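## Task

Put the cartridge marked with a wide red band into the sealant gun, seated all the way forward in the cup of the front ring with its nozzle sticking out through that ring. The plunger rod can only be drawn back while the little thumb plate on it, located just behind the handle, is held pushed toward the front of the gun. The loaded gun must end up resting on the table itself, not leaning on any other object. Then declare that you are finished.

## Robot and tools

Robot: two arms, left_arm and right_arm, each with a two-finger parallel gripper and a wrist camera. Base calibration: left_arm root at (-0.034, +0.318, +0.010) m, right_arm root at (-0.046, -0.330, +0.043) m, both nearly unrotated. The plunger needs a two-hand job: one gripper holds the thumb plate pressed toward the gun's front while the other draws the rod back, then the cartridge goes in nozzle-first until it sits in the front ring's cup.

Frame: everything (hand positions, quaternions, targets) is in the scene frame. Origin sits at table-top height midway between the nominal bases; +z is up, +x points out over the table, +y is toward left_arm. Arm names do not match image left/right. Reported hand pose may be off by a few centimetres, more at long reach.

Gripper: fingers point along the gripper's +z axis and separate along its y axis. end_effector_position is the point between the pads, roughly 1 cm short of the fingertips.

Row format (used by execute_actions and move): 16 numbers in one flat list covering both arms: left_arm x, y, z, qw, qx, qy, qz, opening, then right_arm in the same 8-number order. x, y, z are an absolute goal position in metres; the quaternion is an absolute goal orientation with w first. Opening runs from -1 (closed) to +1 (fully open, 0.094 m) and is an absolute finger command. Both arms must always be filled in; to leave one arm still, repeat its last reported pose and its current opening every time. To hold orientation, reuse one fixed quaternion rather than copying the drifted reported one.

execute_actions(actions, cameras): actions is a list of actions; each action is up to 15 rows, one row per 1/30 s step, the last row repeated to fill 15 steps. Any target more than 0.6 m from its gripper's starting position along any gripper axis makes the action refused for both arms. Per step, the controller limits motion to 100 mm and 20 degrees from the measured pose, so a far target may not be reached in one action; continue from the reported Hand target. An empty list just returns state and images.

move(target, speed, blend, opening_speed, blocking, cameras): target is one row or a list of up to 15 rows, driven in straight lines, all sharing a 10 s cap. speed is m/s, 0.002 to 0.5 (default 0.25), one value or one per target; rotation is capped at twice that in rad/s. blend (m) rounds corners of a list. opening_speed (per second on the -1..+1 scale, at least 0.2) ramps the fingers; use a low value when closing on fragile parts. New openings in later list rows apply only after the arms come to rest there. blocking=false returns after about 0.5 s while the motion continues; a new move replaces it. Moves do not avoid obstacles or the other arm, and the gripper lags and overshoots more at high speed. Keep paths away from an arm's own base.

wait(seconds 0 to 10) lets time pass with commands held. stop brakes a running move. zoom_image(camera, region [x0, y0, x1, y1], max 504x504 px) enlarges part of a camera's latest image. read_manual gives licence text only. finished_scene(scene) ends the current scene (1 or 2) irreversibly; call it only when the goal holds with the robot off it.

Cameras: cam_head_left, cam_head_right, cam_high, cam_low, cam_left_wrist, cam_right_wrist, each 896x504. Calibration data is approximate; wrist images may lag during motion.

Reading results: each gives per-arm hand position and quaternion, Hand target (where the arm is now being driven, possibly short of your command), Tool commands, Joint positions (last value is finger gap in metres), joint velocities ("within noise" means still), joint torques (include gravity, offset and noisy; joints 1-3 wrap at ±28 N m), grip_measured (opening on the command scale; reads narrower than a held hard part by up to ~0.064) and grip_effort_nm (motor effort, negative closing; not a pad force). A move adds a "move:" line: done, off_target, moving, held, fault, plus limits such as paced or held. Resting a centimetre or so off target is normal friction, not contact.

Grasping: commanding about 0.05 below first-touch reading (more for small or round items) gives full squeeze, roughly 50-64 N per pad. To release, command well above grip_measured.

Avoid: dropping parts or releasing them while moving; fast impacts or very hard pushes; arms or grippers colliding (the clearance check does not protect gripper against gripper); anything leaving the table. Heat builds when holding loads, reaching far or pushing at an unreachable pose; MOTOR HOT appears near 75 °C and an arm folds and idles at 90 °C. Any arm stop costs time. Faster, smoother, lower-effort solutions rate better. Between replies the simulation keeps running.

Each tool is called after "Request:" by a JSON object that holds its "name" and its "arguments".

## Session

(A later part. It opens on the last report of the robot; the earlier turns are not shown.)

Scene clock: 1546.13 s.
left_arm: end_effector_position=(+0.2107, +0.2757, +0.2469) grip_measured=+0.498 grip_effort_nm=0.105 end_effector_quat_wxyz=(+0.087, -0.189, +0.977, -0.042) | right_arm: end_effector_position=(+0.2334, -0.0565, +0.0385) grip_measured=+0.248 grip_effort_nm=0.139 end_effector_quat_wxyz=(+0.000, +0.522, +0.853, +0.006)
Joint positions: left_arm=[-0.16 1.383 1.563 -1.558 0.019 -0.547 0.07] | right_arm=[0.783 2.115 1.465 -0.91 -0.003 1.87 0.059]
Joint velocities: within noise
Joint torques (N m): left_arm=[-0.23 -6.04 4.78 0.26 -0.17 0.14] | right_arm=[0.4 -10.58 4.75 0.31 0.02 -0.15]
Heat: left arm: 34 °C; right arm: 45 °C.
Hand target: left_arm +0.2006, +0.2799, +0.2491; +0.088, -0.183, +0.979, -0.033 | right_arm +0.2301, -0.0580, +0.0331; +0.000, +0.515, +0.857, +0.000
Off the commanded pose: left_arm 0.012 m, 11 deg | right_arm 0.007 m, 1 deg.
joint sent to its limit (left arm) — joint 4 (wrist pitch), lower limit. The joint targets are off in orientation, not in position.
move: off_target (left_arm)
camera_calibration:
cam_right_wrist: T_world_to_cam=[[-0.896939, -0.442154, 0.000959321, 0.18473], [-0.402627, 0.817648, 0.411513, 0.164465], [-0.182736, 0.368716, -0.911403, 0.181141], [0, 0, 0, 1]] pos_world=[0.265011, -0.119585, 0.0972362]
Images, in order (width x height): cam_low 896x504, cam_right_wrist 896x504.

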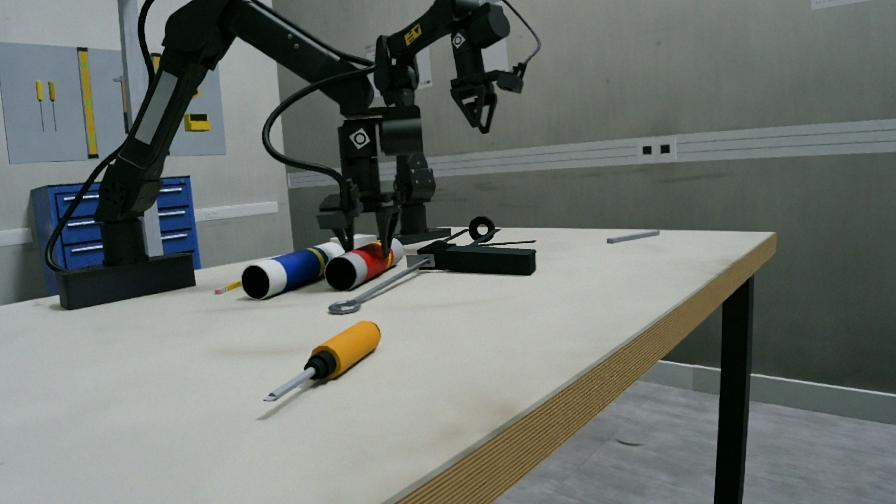

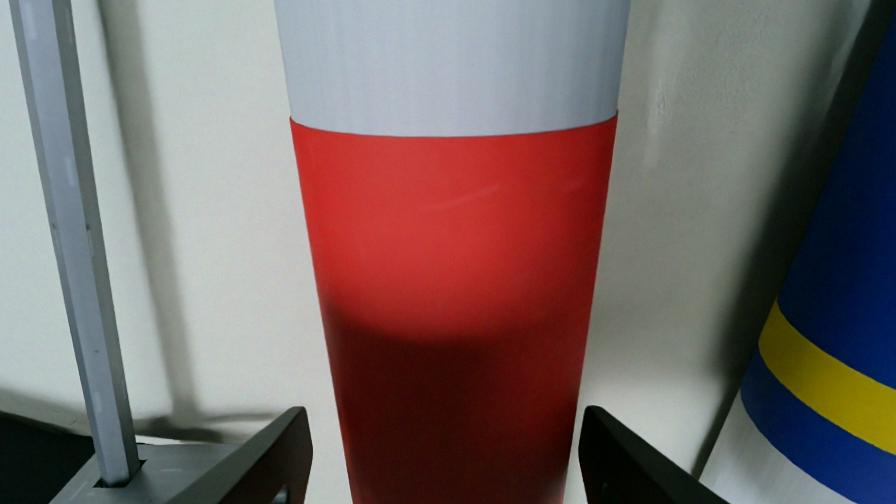

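Request:
{"name": "move", "arguments": {"target": [[0.20,0.28,0.25,0.0,-0.1822,0.9833,0.0,0.5,0.231,-0.057,0.12,0.0,0.522,0.853,0.0,0.25],[0.20,0.28,0.25,0.0,-0.1822,0.9833,0.0,0.5,0.231,-0.057,0.2,0.0,0.522,0.853,0.0,0.25],[0.20,0.28,0.25,0.0,-0.1822,0.9833,0.0,0.5,0.24,-0.25,0.2,0.0,0.35,0.9367,0.0,0.25]], "speed": [0.06,0.15,0.2], "cameras": ["cam_high","cam_head_left","cam_head_right","cam_low"]}}

Scene clock: 1565.73 s.
left_arm: end_effector_position=(+0.2107, +0.2757, +0.2469) grip_measured=+0.498 grip_effort_nm=0.105 end_effector_quat_wxyz=(+0.087, -0.189, +0.977, -0.042) | right_arm: end_effector_position=(+0.2402, -0.2468, +0.1966) grip_measured=+0.248 grip_effort_nm=0.129 end_effector_quat_wxyz=(-0.012, +0.355, +0.935, -0.007)
Joint positions: left_arm=[-0.16 1.383 1.563 -1.558 0.019 -0.547 0.07] | right_arm=[0.289 1.698 1.543 -1.443 -0.003 1.003 0.059]
Joint velocities: within noise
Joint torques (N m): left_arm=[-0.24 -5.97 4.72 0.28 -0.16 0.13] | right_arm=[-0.1 -9.59 5.08 0.29 -0.05 -0.18]
Heat: left arm: 34 °C; right arm: 46 °C.
Hand target: left_arm +0.2006, +0.2799, +0.2491; +0.088, -0.183, +0.979, -0.033 | right_arm +0.2395, -0.2465, +0.2006; -0.003, +0.349, +0.937, +0.003
Off the commanded pose: left_arm 0.012 m, 11 deg | right_arm 0.005 m, 2 deg.
joint sent to its limit (left arm) — joint 4 (wrist pitch), lower limit. The joint targets are off in orientation, not in position.
move: off_target (left_arm)
Images, in order (width x height): cam_head_left 896x504, cam_head_right 896x504, cam_high 896x504, cam_low 896x504.

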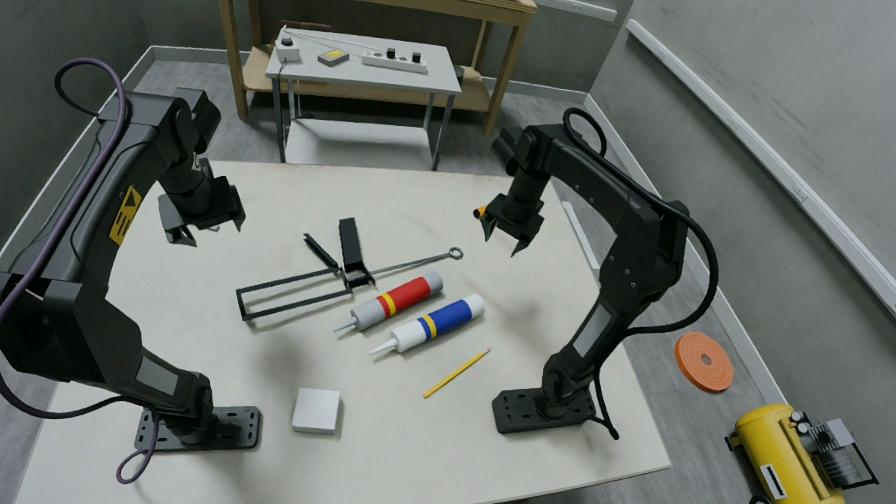

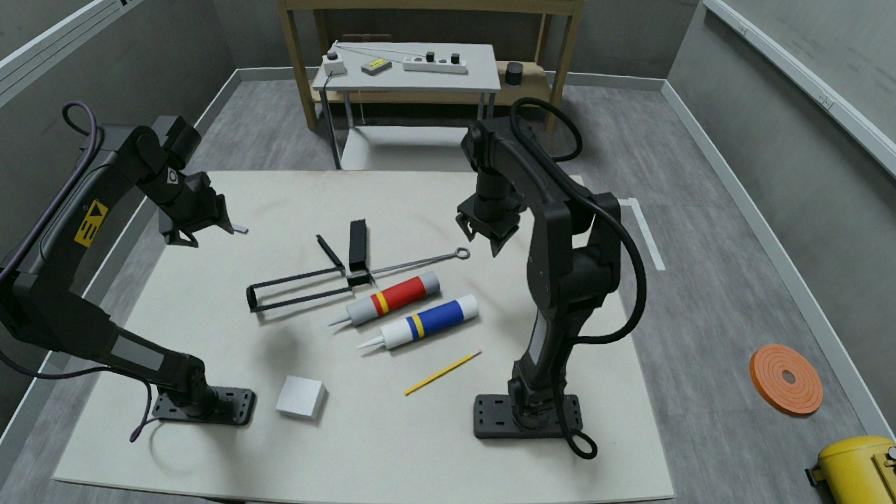

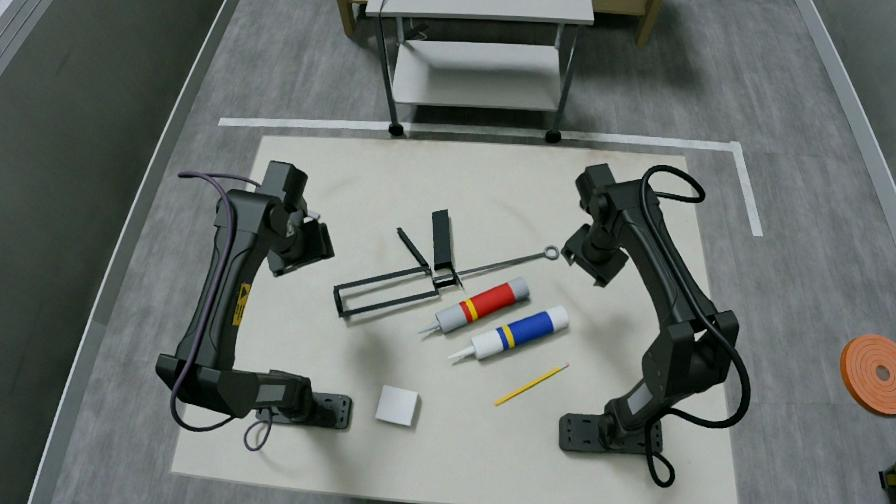

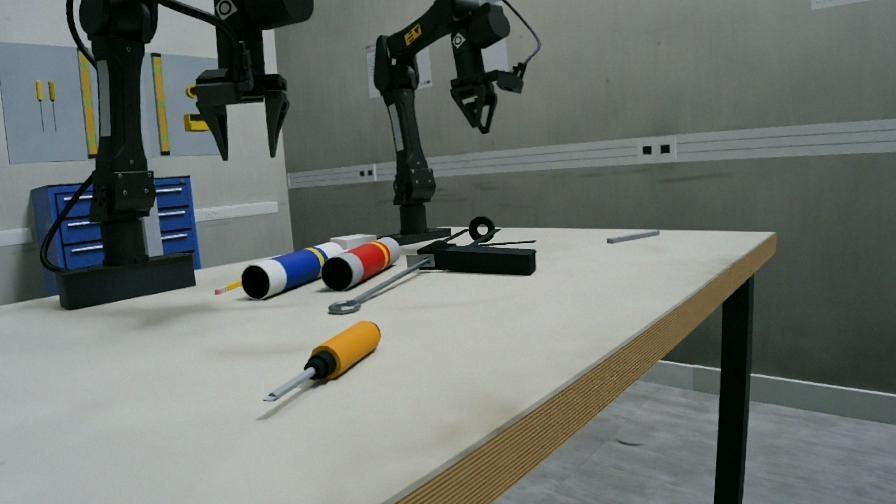

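Request:
{"name": "move", "arguments": {"target": [[0.26,0.12,0.20,0.0,0.35,0.9367,0.0,0.45,0.24,-0.33,0.2,0.0,0.29,0.957,0.0,0.25],[0.22,-0.055,0.15,0.0,0.522,0.853,0.0,0.45,0.24,-0.33,0.2,0.0,0.29,0.957,0.0,0.25]], "speed": 0.2, "blend": 0.05, "cameras": ["cam_left_wrist","cam_high"]}}

Scene clock: 1581.60 s.
left_arm: end_effector_position=(+0.2175, -0.0512, +0.1467) grip_measured=+0.452 grip_effort_nm=-0.076 end_effector_quat_wxyz=(+0.019, +0.517, +0.856, -0.006) | right_arm: end_effector_position=(+0.2405, -0.3292, +0.1959) grip_measured=+0.248 grip_effort_nm=0.134 end_effector_quat_wxyz=(-0.015, +0.297, +0.955, -0.003)
Joint positions: left_arm=[-0.974 2.293 2.327 -1.566 -0.004 0.11 0.068] | right_arm=[0.009 1.656 1.494 -1.439 -0.003 0.598 0.059]
Joint velocities: within noise
Joint torques (N m): left_arm=[0.31 -9.55 8.1 0.07 -0.11 0.14] | right_arm=[-0.59 -9.24 5.11 0.3 -0.02 -0.18]
Heat: left arm: 34 °C; right arm: 46 °C.
Hand target: left_arm +0.2224, -0.0509, +0.1480; +0.022, +0.521, +0.853, -0.001 | right_arm +0.2402, -0.3310, +0.1998; -0.001, +0.293, +0.956, +0.002
Off the commanded pose: left_arm 0.006 m, 2 deg | right_arm 0.004 m, 2 deg.
joint sent to its limit (left arm) — joint 4 (wrist pitch), lower limit. The joint targets are off in position and orientation.
move: done
camera_calibration:
cam_left_wrist: T_world_to_cam=[[-0.880121, -0.474493, -0.0156084, 0.168185], [-0.433627, 0.790066, 0.433317, 0.106172], [-0.193274, 0.38814, -0.901106, 0.282703], [0, 0, 0, 1]] pos_world=[0.248701, -0.113808, 0.211365]
Images, in order (width x height): cam_high 896x504, cam_left_wrist 896x504.

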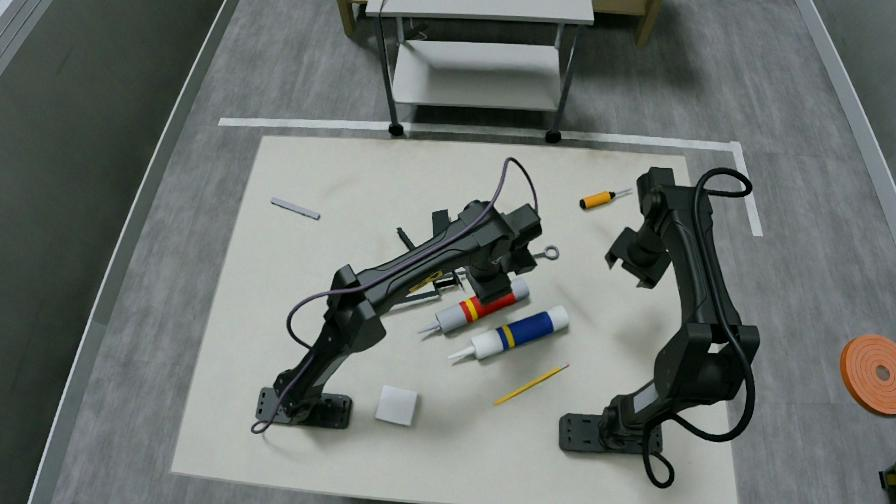

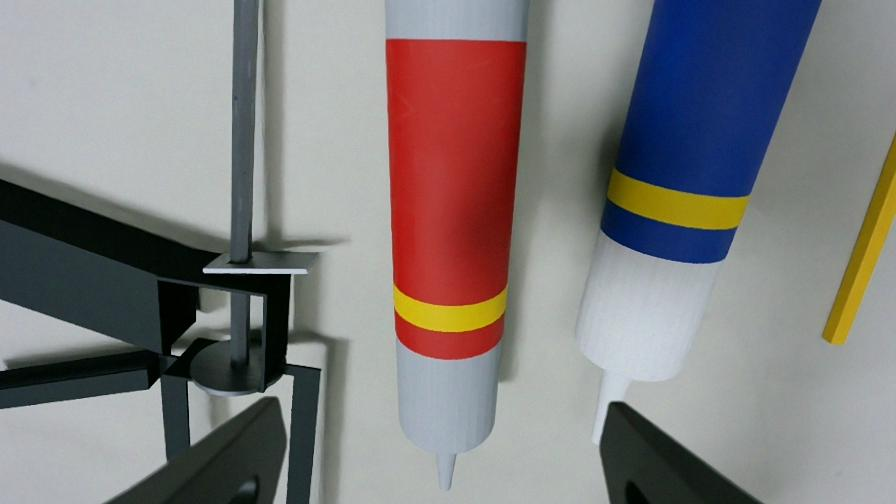

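Request:
{"name": "move", "arguments": {"target": [0.24,-0.09,0.17,0.0,0.515,0.8572,0.0,0.45,0.24,-0.33,0.2,0.0,0.29,0.957,0.0,0.25], "speed": 0.15, "cameras": ["cam_left_wrist","cam_high"]}}

Request:
{"name": "zoom_image", "arguments": {"camera": "cam_high", "region": [400, 200, 600, 350]}}

Scene clock: 1636.23 s.
left_arm: end_effector_position=(+0.2403, -0.0863, +0.1717) grip_measured=+0.452 grip_effort_nm=-0.085 end_effector_quat_wxyz=(+0.089, +0.515, +0.852, -0.039) | right_arm: end_effector_position=(+0.2405, -0.3292, +0.1959) grip_measured=+0.248 grip_effort_nm=0.129 end_effector_quat_wxyz=(-0.015, +0.297, +0.955, -0.003)
Joint positions: left_arm=[-0.976 2.385 2.577 -1.569 -0.004 0.11 0.068] | right_arm=[0.009 1.656 1.494 -1.439 -0.003 0.598 0.059]
Joint velocities: within noise
Joint torques (N m): left_arm=[-0.54 -9.57 8.03 0.34 0.04 -0.1] | right_arm=[-0.05 -9.33 5.04 0.3 0.02 -0.17]
Heat: left arm: 38 °C; right arm: 43 °C.
Hand target: left_arm +0.2393, -0.0899, +0.1694; +0.087, +0.513, +0.853, -0.040 | right_arm +0.2400, -0.3300, +0.1999; +0.000, +0.290, +0.957, +0.000
Off the commanded pose: left_arm 0.004 m, 11 deg | right_arm 0.004 m, 2 deg.
joint sent to its limit (left arm) — joint 4 (wrist pitch), lower limit. The joint targets are off in orientation, not in position.
move: off_target (left_arm)
camera_calibration:
cam_left_wrist: T_world_to_cam=[[-0.878836, -0.47613, -0.0307851, 0.174156], [-0.46376, 0.837277, 0.289645, 0.16902], [-0.112133, 0.268827, -0.956639, 0.302962], [0, 0, 0, 1]] pos_world=[0.265411, -0.14004, 0.246231]
Images, in order (width x height): cam_high 896x504, cam_left_wrist 896x504.

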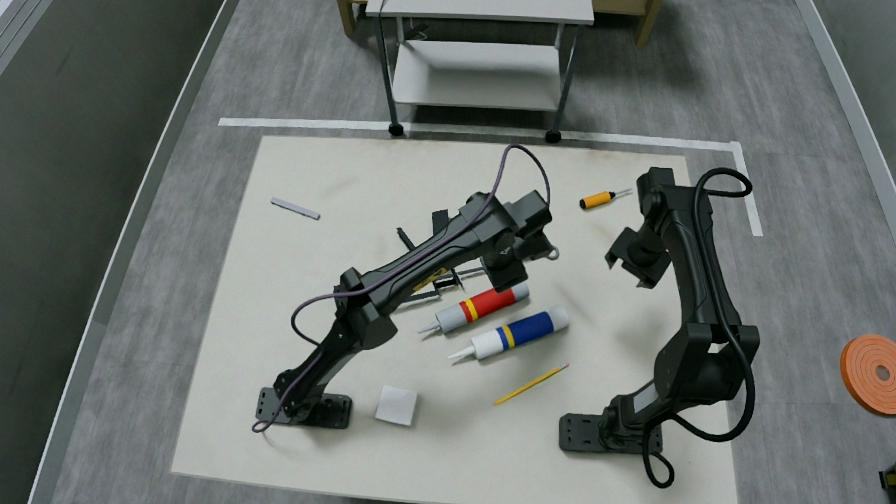

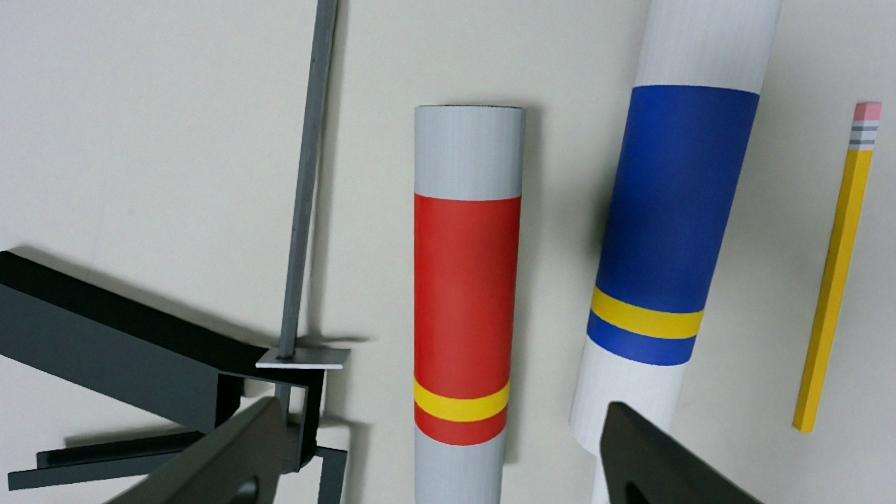

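Scaled by 2.520 from the camera's 896x504 image, which has a finer 1280x720 frame.

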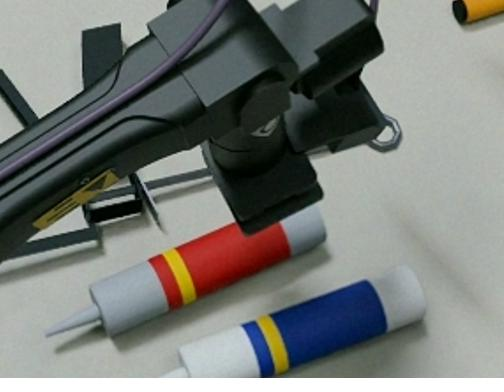

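Request:
{"name": "move", "arguments": {"target": [[0.215,-0.045,0.13,0.0,0.515,0.8572,0.0,0.45,0.24,-0.33,0.2,0.0,0.29,0.957,0.0,0.25],[0.215,-0.045,0.07,0.0,0.515,0.8572,0.0,0.45,0.24,-0.33,0.2,0.0,0.29,0.957,0.0,0.25]], "speed": 0.12, "cameras": ["cam_left_wrist","cam_high"]}}

Scene clock: 1700.63 s.
left_arm: end_effector_position=(+0.2066, -0.0363, +0.0454) grip_measured=+0.452 grip_effort_nm=-0.076 end_effector_quat_wxyz=(-0.040, +0.518, +0.854, +0.021) | right_arm: end_effector_position=(+0.2405, -0.3292, +0.1959) grip_measured=+0.248 grip_effort_nm=0.134 end_effector_quat_wxyz=(-0.015, +0.297, +0.955, -0.003)
Joint positions: left_arm=[-0.976 2.322 1.968 -1.306 -0.004 0.112 0.068] | right_arm=[0.009 1.656 1.494 -1.439 -0.003 0.598 0.059]
Joint velocities: within noise
Joint torques (N m): left_arm=[0.39 -15.91 5.09 0.26 0.06 0.04] | right_arm=[-0.05 -9.32 5.05 0.3 0.02 -0.17]
Heat: left arm: 39 °C; right arm: 43 °C.
Hand target: left_arm +0.2136, -0.0432, +0.0706; -0.001, +0.516, +0.857, +0.001 | right_arm +0.2400, -0.3300, +0.1999; +0.000, +0.290, +0.957, +0.000
Off the commanded pose: left_arm 0.027 m, 5 deg | right_arm 0.004 m, 2 deg.
move: off_target (left_arm)
camera_calibration:
cam_left_wrist: T_world_to_cam=[[-0.882227, -0.470817, -0.00254879, 0.164086], [-0.395965, 0.739019, 0.545034, 0.118844], [-0.254728, 0.481854, -0.83841, 0.196754], [0, 0, 0, 1]] pos_world=[0.241938, -0.10538, 0.100605]
Images, in order (width x height): cam_high 896x504, cam_left_wrist 896x504.

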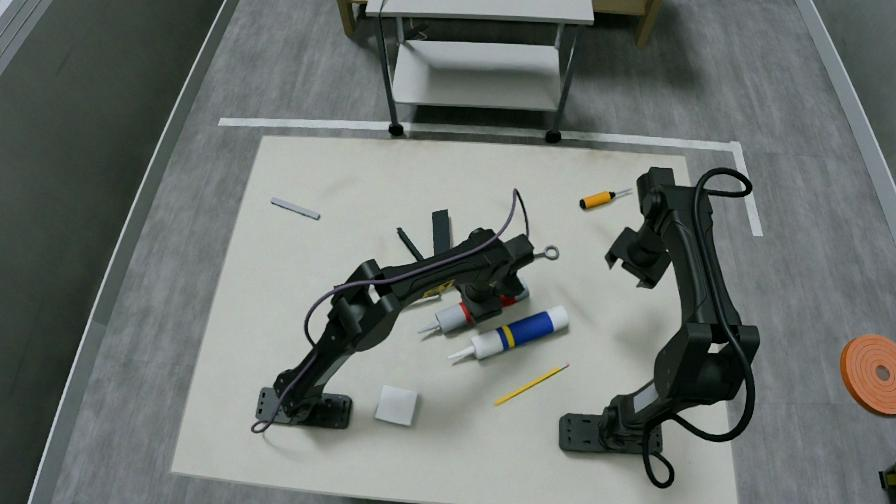

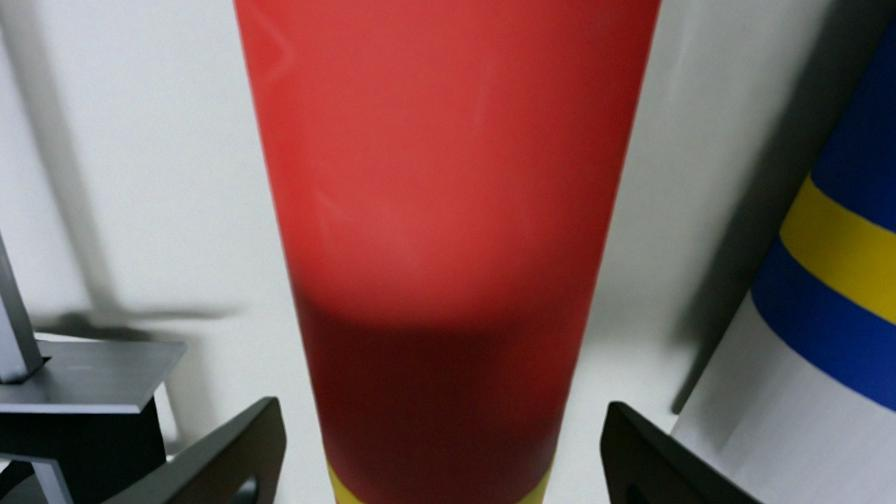

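Request:
{"name": "move", "arguments": {"target": [0.213,-0.052,0.07,0.0,0.515,0.8572,0.0,0.45,0.24,-0.33,0.2,0.0,0.29,0.957,0.0,0.25], "speed": 0.06, "cameras": ["cam_left_wrist"]}}

Scene clock: 1711.03 s.
left_arm: end_effector_position=(+0.2068, -0.0366, +0.0454) grip_measured=+0.452 grip_effort_nm=-0.076 end_effector_quat_wxyz=(-0.039, +0.517, +0.855, +0.020) | right_arm: end_effector_position=(+0.2405, -0.3292, +0.1959) grip_measured=+0.248 grip_effort_nm=0.134 end_effector_quat_wxyz=(-0.015, +0.297, +0.955, -0.003)
Joint positions: left_arm=[-0.976 2.322 1.968 -1.305 -0.004 0.11 0.068] | right_arm=[0.009 1.656 1.494 -1.439 -0.003 0.598 0.059]
Joint velocities: within noise
Joint torques (N m): left_arm=[-0.55 -13.96 8.35 0.12 0.06 -0.13] | right_arm=[-0.05 -9.32 5.05 0.3 0.02 -0.17]
Heat: left arm: 40 °C; right arm: 43 °C.
Hand target: left_arm +0.2127, -0.0514, +0.0700; +0.000, +0.514, +0.858, -0.001 | right_arm +0.2400, -0.3300, +0.1999; +0.000, +0.290, +0.957, +0.000
Off the commanded pose: left_arm 0.030 m, 5 deg | right_arm 0.004 m, 2 deg.
move: off_target (left_arm)
camera_calibration:
cam_left_wrist: T_world_to_cam=[[-0.881504, -0.472167, -0.00283999, 0.163939], [-0.397624, 0.739067, 0.54376, 0.119582], [-0.254647, 0.480456, -0.839236, 0.196901], [0, 0, 0, 1]] pos_world=[0.242202, -0.105575, 0.100688]
Images, in order (width x height): cam_left_wrist 896x504.

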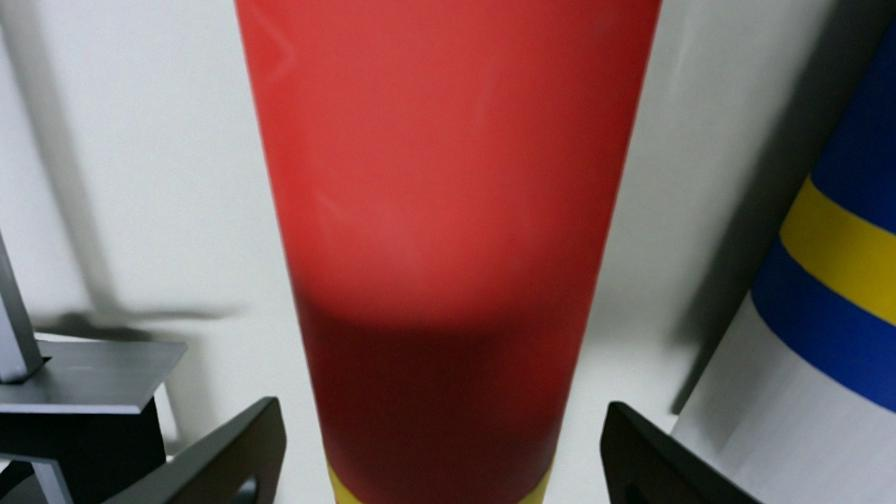

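Request:
{"name": "move", "arguments": {"target": [[0.213,-0.052,0.11,0.0,0.515,0.8572,0.0,0.45,0.24,-0.33,0.2,0.0,0.29,0.957,0.0,0.25],[0.218,-0.058,0.08,0.0,0.515,0.8572,0.0,0.45,0.24,-0.33,0.2,0.0,0.29,0.957,0.0,0.25]], "speed": 0.08, "cameras": ["cam_left_wrist"]}}

Scene clock: 1719.87 s.
left_arm: end_effector_position=(+0.2172, -0.0519, +0.0843) grip_measured=+0.452 grip_effort_nm=-0.076 end_effector_quat_wxyz=(-0.008, +0.517, +0.856, +0.006) | right_arm: end_effector_position=(+0.2405, -0.3292, +0.1959) grip_measured=+0.248 grip_effort_nm=0.134 end_effector_quat_wxyz=(-0.015, +0.297, +0.955, -0.003)
Joint positions: left_arm=[-0.976 2.322 2.126 -1.394 -0.004 0.108 0.068] | right_arm=[0.009 1.656 1.494 -1.439 -0.003 0.598 0.059]
Joint velocities: within noise
Joint torques (N m): left_arm=[-0.42 -10.66 5.26 0.4 0.02 -0.11] | right_arm=[-0.05 -9.32 5.05 0.3 0.03 -0.17]
Heat: left arm: 40 °C; right arm: 42 °C.
Hand target: left_arm +0.2184, -0.0584, +0.0800; +0.000, +0.514, +0.858, +0.000 | right_arm +0.2400, -0.3300, +0.1999; +0.000, +0.290, +0.957, +0.000
Off the commanded pose: left_arm 0.007 m, 1 deg | right_arm 0.004 m, 2 deg.
move: done
camera_calibration:
cam_left_wrist: T_world_to_cam=[[-0.880535, -0.47388, -0.00981072, 0.166201], [-0.418654, 0.76788, 0.484859, 0.12493], [-0.222232, 0.431043, -0.874537, 0.232893], [0, 0, 0, 1]] pos_world=[0.250405, -0.117559, 0.14473]
Images, in order (width x height): cam_left_wrist 896x504.

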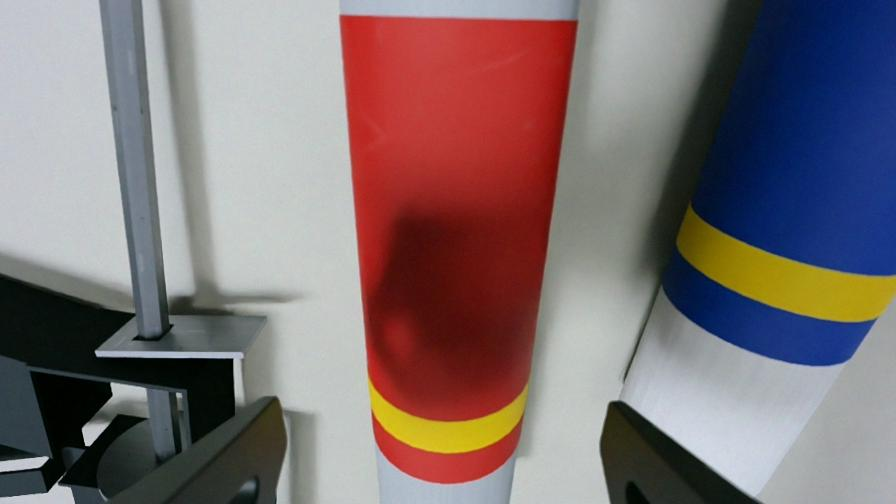

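Request:
{"name": "move", "arguments": {"target": [[0.219,-0.060,0.055,0.0,0.515,0.8572,0.0,0.45,0.24,-0.33,0.2,0.0,0.29,0.957,0.0,0.25],[0.219,-0.060,0.040,0.0,0.515,0.8572,0.0,0.45,0.24,-0.33,0.2,0.0,0.29,0.957,0.0,0.25]], "speed": 0.05, "cameras": ["cam_left_wrist"]}}

Scene clock: 1745.67 s.
left_arm: end_effector_position=(+0.2182, -0.0535, +0.0502) grip_measured=+0.452 grip_effort_nm=-0.081 end_effector_quat_wxyz=(-0.003, +0.516, +0.856, +0.004) | right_arm: end_effector_position=(+0.2405, -0.3292, +0.1959) grip_measured=+0.248 grip_effort_nm=0.134 end_effector_quat_wxyz=(-0.015, +0.297, +0.955, -0.003)
Joint positions: left_arm=[-0.976 2.322 1.991 -1.248 -0.004 0.107 0.068] | right_arm=[0.009 1.656 1.494 -1.439 -0.003 0.598 0.059]
Joint velocities: within noise
Joint torques (N m): left_arm=[-0.5 -9.69 5.34 0.42 0.06 -0.07] | right_arm=[-0.06 -9.33 5.05 0.3 0.02 -0.16]
Heat: left arm: 37 °C; right arm: 42 °C.
Hand target: left_arm +0.2184, -0.0590, +0.0399; -0.001, +0.514, +0.858, +0.000 | right_arm +0.2400, -0.3300, +0.1999; +0.000, +0.290, +0.957, +0.000
Off the commanded pose: left_arm 0.012 m, 1 deg | right_arm 0.004 m, 2 deg.
move: off_target (left_arm)
camera_calibration:
cam_left_wrist: T_world_to_cam=[[-0.879745, -0.475322, -0.0108835, 0.165858], [-0.422725, 0.771509, 0.475476, 0.144639], [-0.217608, 0.422899, -0.879661, 0.202835], [0, 0, 0, 1]] pos_world=[0.251194, -0.118533, 0.111459]
Images, in order (width x height): cam_left_wrist 896x504.

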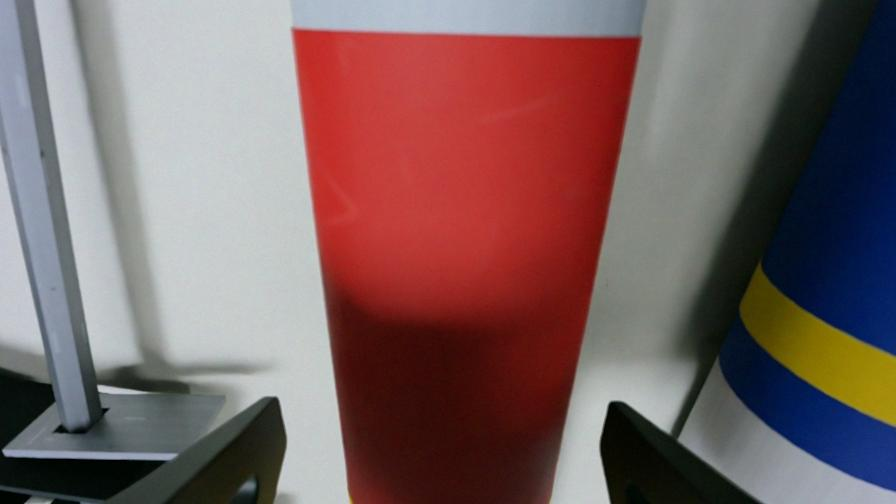

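Request:
{"name": "move", "arguments": {"target": [0.219,-0.060,0.027,0.0,0.515,0.8572,0.0,0.45,0.24,-0.33,0.2,0.0,0.29,0.957,0.0,0.25], "speed": 0.04, "cameras": ["cam_left_wrist"]}}

Scene clock: 1754.30 s.
left_arm: end_effector_position=(+0.2190, -0.0547, +0.0384) grip_measured=+0.452 grip_effort_nm=-0.076 end_effector_quat_wxyz=(-0.001, +0.516, +0.856, +0.003) | right_arm: end_effector_position=(+0.2405, -0.3292, +0.1959) grip_measured=+0.248 grip_effort_nm=0.134 end_effector_quat_wxyz=(-0.015, +0.297, +0.955, -0.003)
Joint positions: left_arm=[-0.976 2.33 1.958 -1.202 -0.004 0.107 0.068] | right_arm=[0.009 1.656 1.494 -1.439 -0.003 0.598 0.059]
Joint velocities: within noise
Joint torques (N m): left_arm=[-0.53 -9.32 5.31 0.4 0.06 -0.07] | right_arm=[-0.06 -9.33 5.05 0.3 0.02 -0.17]
Heat: left arm: 37 °C; right arm: 42 °C.
Hand target: left_arm +0.2189, -0.0597, +0.0272; +0.000, +0.515, +0.857, +0.000 | right_arm +0.2400, -0.3300, +0.1999; +0.000, +0.290, +0.957, +0.000
Off the commanded pose: left_arm 0.013 m, 0 deg | right_arm 0.004 m, 2 deg.
move: off_target (left_arm)
camera_calibration:
cam_left_wrist: T_world_to_cam=[[-0.879716, -0.475364, -0.0113304, 0.16588], [-0.423942, 0.773316, 0.47144, 0.152038], [-0.215344, 0.419537, -0.881825, 0.192568], [0, 0, 0, 1]] pos_world=[0.251851, -0.119509, 0.100014]
Images, in order (width x height): cam_left_wrist 896x504.

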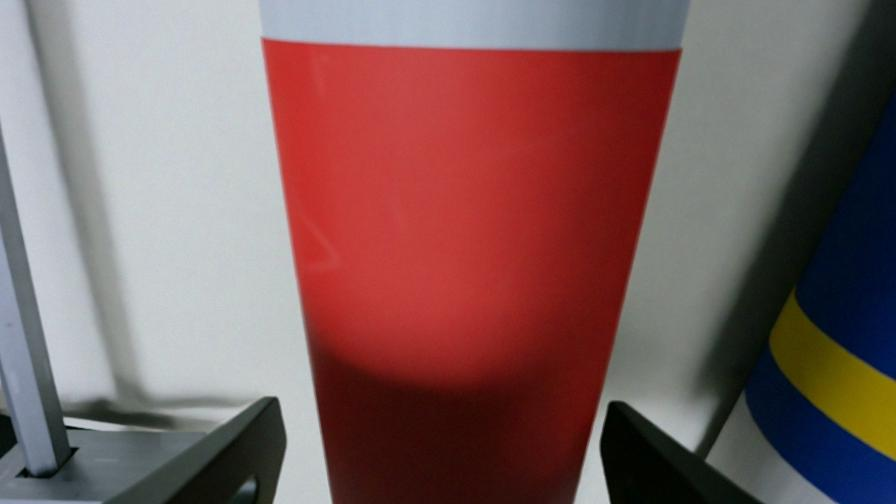

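Request:
{"name": "move", "arguments": {"target": [0.219,-0.060,0.029,0.0,0.515,0.8572,0.0,-0.12,0.24,-0.33,0.2,0.0,0.29,0.957,0.0,0.25], "speed": 0.04, "opening_speed": 0.5, "cameras": ["cam_left_wrist"]}}

Request:
{"name": "move", "arguments": {"target": [0.219,-0.056,0.15,0.0,0.515,0.8572,0.0,-0.12,0.24,-0.33,0.2,0.0,0.29,0.957,0.0,0.25], "speed": 0.08, "cameras": ["cam_left_wrist","cam_low","cam_high"]}}

Scene clock: 1774.33 s.
left_arm: end_effector_position=(+0.2185, -0.0551, +0.0384) grip_measured=+0.034 grip_effort_nm=-1.018 end_effector_quat_wxyz=(-0.001, +0.517, +0.856, +0.003) | right_arm: end_effector_position=(+0.2405, -0.3292, +0.1959) grip_measured=+0.248 grip_effort_nm=0.134 end_effector_quat_wxyz=(-0.015, +0.297, +0.955, -0.003)
Joint positions: left_arm=[-0.978 2.33 1.958 -1.202 -0.004 0.107 0.049] | right_arm=[0.009 1.656 1.494 -1.439 -0.003 0.598 0.059]
Joint velocities: within noise
Joint torques (N m): left_arm=[-0.43 -9.55 5.65 0.35 0.07 -0.08] | right_arm=[-0.05 -9.32 5.05 0.3 0.02 -0.16]
Heat: left arm: 39 °C; right arm: 42 °C.
Hand target: left_arm +0.2182, -0.0600, +0.0291; +0.000, +0.516, +0.857, +0.000 | right_arm +0.2400, -0.3300, +0.1999; +0.000, +0.290, +0.957, +0.000
Off the commanded pose: left_arm 0.011 m, 0 deg | right_arm 0.004 m, 2 deg.
move: off_target (left_arm)
camera_calibration:
cam_left_wrist: T_world_to_cam=[[-0.880444, -0.474014, -0.0113304, 0.165426], [-0.422755, 0.773966, 0.47144, 0.151872], [-0.2147, 0.419867, -0.881825, 0.192485], [0, 0, 0, 1]] pos_world=[0.25118, -0.119947, 0.100014]
Images, in order (width x height): cam_left_wrist 896x504.

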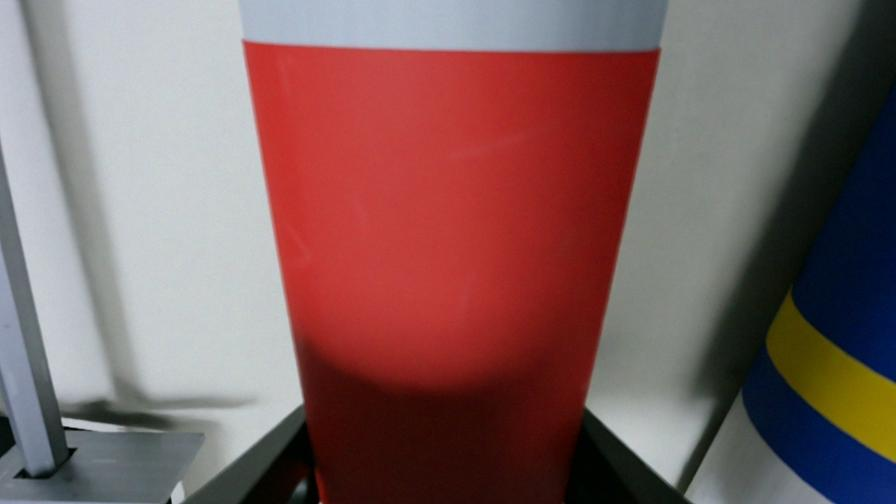

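Scene clock: 1776.47 s.
left_arm: end_effector_position=(+0.2182, -0.0547, +0.1252) grip_measured=+0.034 grip_effort_nm=-1.023 end_effector_quat_wxyz=(+0.001, +0.517, +0.856, +0.002) | right_arm: end_effector_position=(+0.2405, -0.3292, +0.1959) grip_measured=+0.248 grip_effort_nm=0.129 end_effector_quat_wxyz=(-0.015, +0.297, +0.955, -0.003)
Joint positions: left_arm=[-0.978 2.345 2.33 -1.556 -0.004 0.107 0.049] | right_arm=[0.009 1.656 1.494 -1.439 -0.003 0.598 0.059]
Joint velocities: within noise
Joint torques (N m): left_arm=[0.16 -13.2 9.1 -0.09 0.02 -0.03] | right_arm=[-0.05 -9.32 5.05 0.3 0.02 -0.16]
Heat: left arm: 39 °C; right arm: 42 °C.
Hand target: left_arm +0.2191, -0.0562, +0.1489; +0.022, +0.515, +0.857, -0.010 | right_arm +0.2400, -0.3300, +0.1999; +0.000, +0.290, +0.957, +0.000
Off the commanded pose: left_arm 0.025 m, 0 deg | right_arm 0.004 m, 2 deg.
joint sent to its limit (left arm) — joint 4 (wrist pitch), lower limit. The joint targets are off in orientation, not in position.
move: off_target (left_arm)
camera_calibration:
cam_left_wrist: T_world_to_cam=[[-0.880425, -0.474043, -0.0116283, 0.16639], [-0.423559, 0.775163, 0.468743, 0.111089], [-0.213191, 0.417618, -0.883258, 0.268482], [0, 0, 0, 1]] pos_world=[0.250785, -0.119359, 0.187001]
Images, in order (width x height): cam_high 896x504, cam_low 896x504, cam_left_wrist 896x504.

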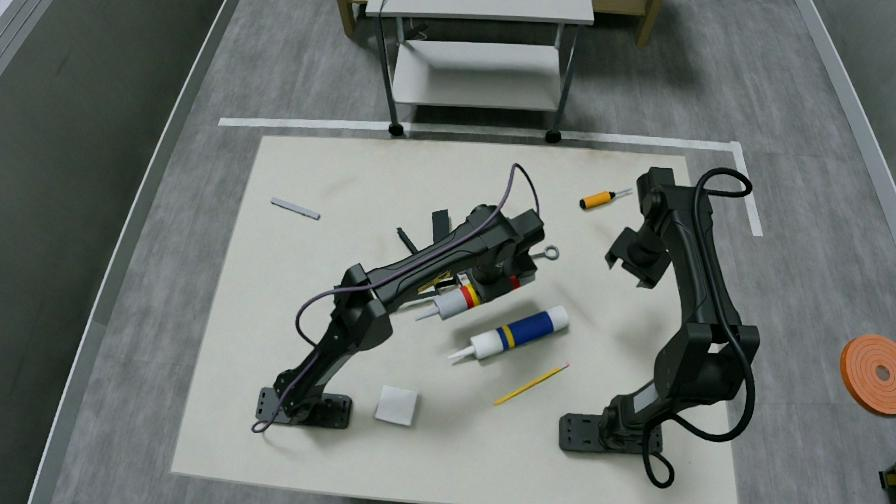

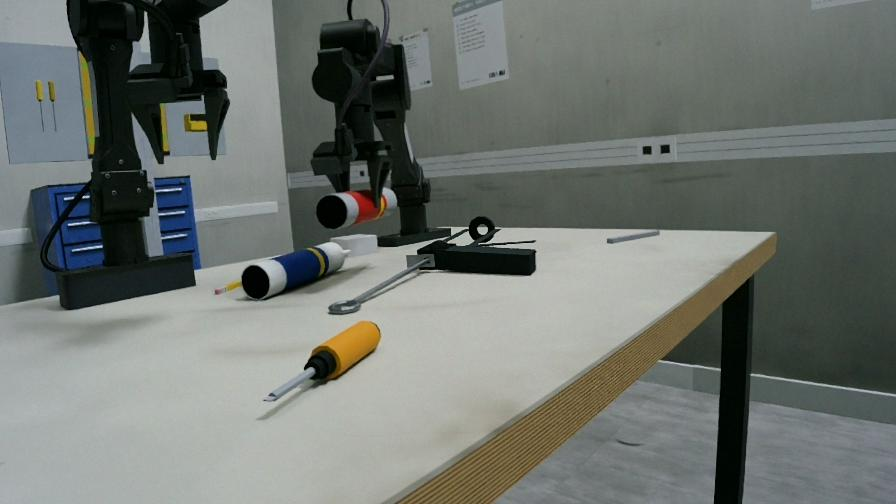

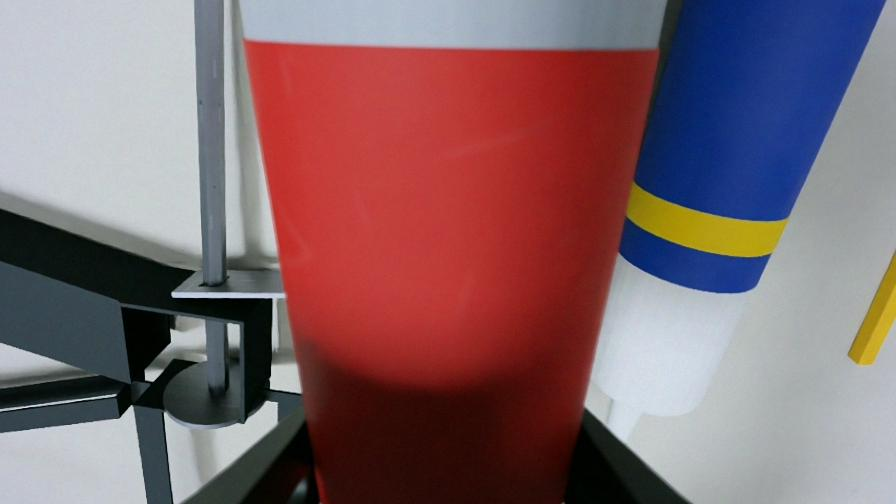

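Request:
{"name": "move", "arguments": {"target": [[0.235,0.0,0.15,0.0,0.55,0.835,0.0,-0.12,0.24,-0.33,0.2,0.0,0.29,0.957,0.0,0.25],[0.254,0.095,0.14,0.0,0.5771,0.8166,0.0,-0.12,0.24,-0.33,0.2,0.0,0.29,0.957,0.0,0.25]], "speed": 0.12, "blend": 0.03, "cameras": ["cam_left_wrist","cam_low","cam_high","cam_head_left","cam_head_right"]}}

Request:
{"name": "zoom_image", "arguments": {"camera": "cam_high", "region": [300, 180, 560, 360]}}

Request:
{"name": "zoom_image", "arguments": {"camera": "cam_head_left", "region": [200, 180, 480, 380]}}

Scene clock: 1850.83 s.
left_arm: end_effector_position=(+0.2509, +0.0989, +0.1153) grip_measured=+0.034 grip_effort_nm=-1.013 end_effector_quat_wxyz=(-0.044, +0.571, +0.820, +0.005) | right_arm: end_effector_position=(+0.2405, -0.3292, +0.1959) grip_measured=+0.248 grip_effort_nm=0.129 end_effector_quat_wxyz=(-0.015, +0.297, +0.955, -0.003)
Joint positions: left_arm=[-0.658 2 1.737 -1.397 -0.004 0.555 0.049] | right_arm=[0.009 1.656 1.494 -1.439 -0.003 0.598 0.059]
Joint velocities: within noise
Joint torques (N m): left_arm=[-0.18 -14.31 5.76 0.11 0.1 0.14] | right_arm=[-0.06 -9.33 5.05 0.3 0.03 -0.16]
Heat: left arm: 42 °C; right arm: 41 °C.
Hand target: left_arm +0.2524, +0.0951, +0.1399; -0.002, +0.578, +0.816, -0.002 | right_arm +0.2400, -0.3300, +0.1999; +0.000, +0.290, +0.957, +0.000
Off the commanded pose: left_arm 0.025 m, 5 deg | right_arm 0.004 m, 2 deg.
move: off_target (left_arm); blend cut to 0.0291 m at target 1
camera_calibration:
cam_left_wrist: T_world_to_cam=[[-0.933199, -0.357632, 0.0352029, 0.264191], [-0.28447, 0.795024, 0.535736, -0.0339979], [-0.219584, 0.489934, -0.843651, 0.192513], [0, 0, 0, 1]] pos_world=[0.279144, 0.0271936, 0.171327]
Images, in order (width x height): cam_head_left 896x504, cam_head_right 896x504, cam_high 896x504, cam_low 896x504, cam_left_wrist 896x504.

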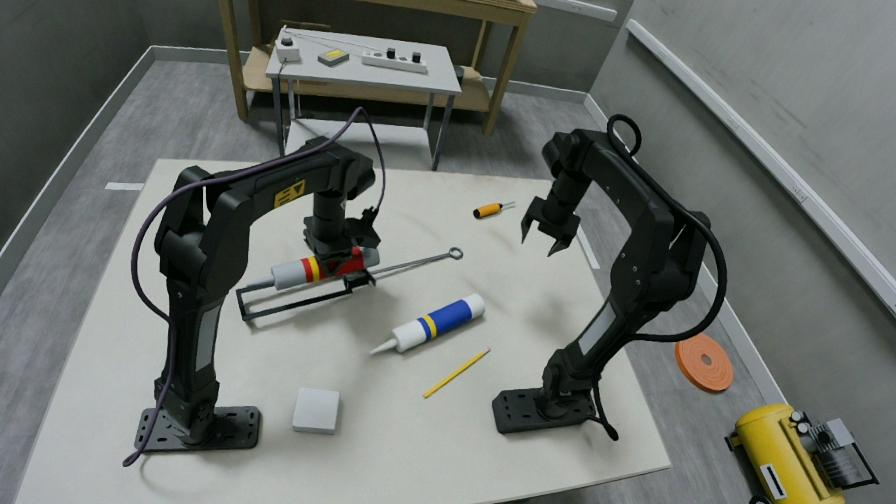

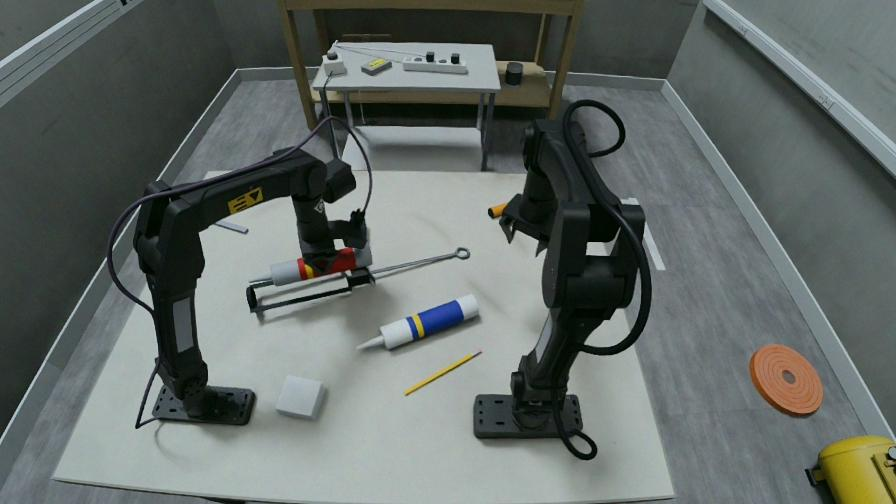

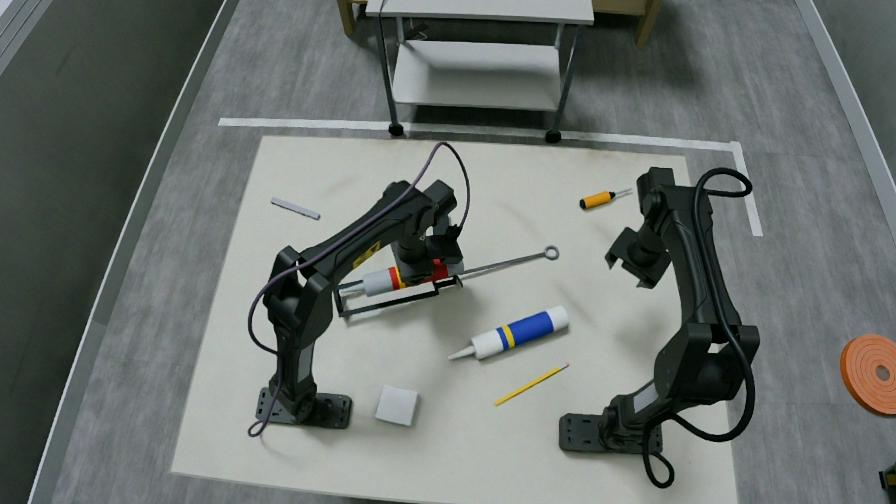

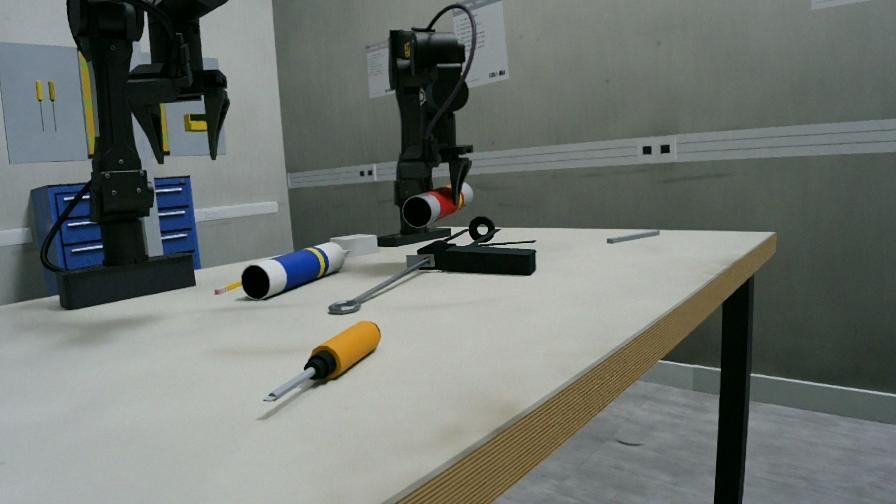

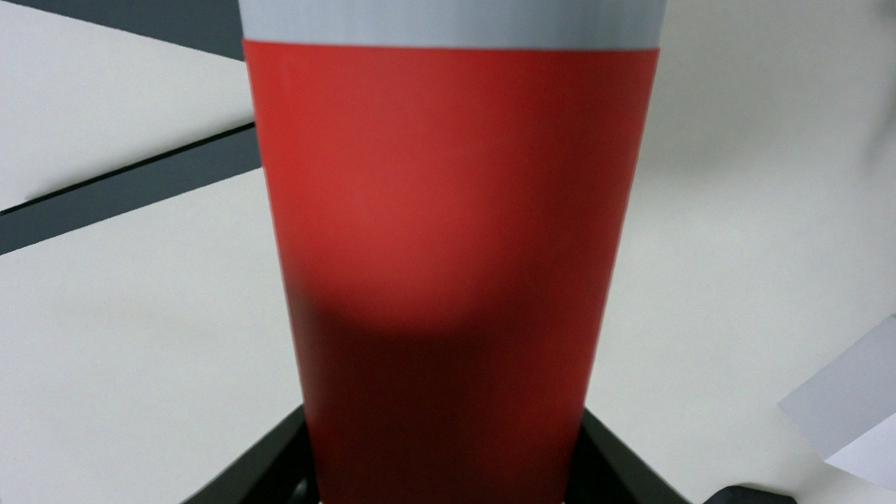

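Scaled by 1.938 from the camera's 896x504 image, which has a finer 1280x720 frame.

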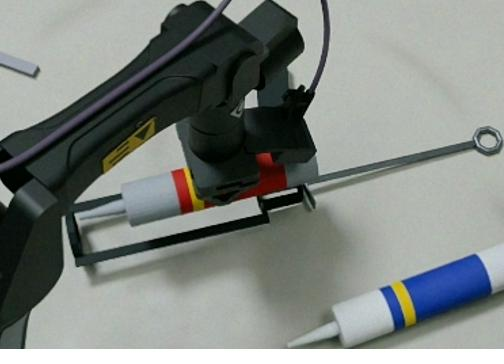

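Scaled by 1.800 from the camera's 896x504 image, which has a finer 1280x720 frame.

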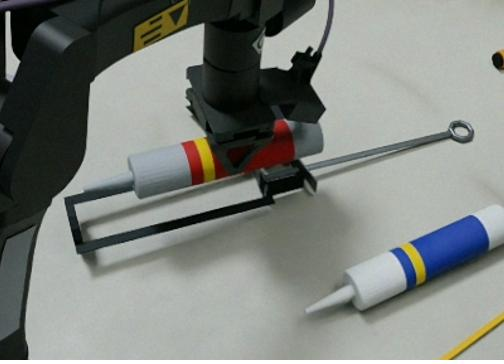

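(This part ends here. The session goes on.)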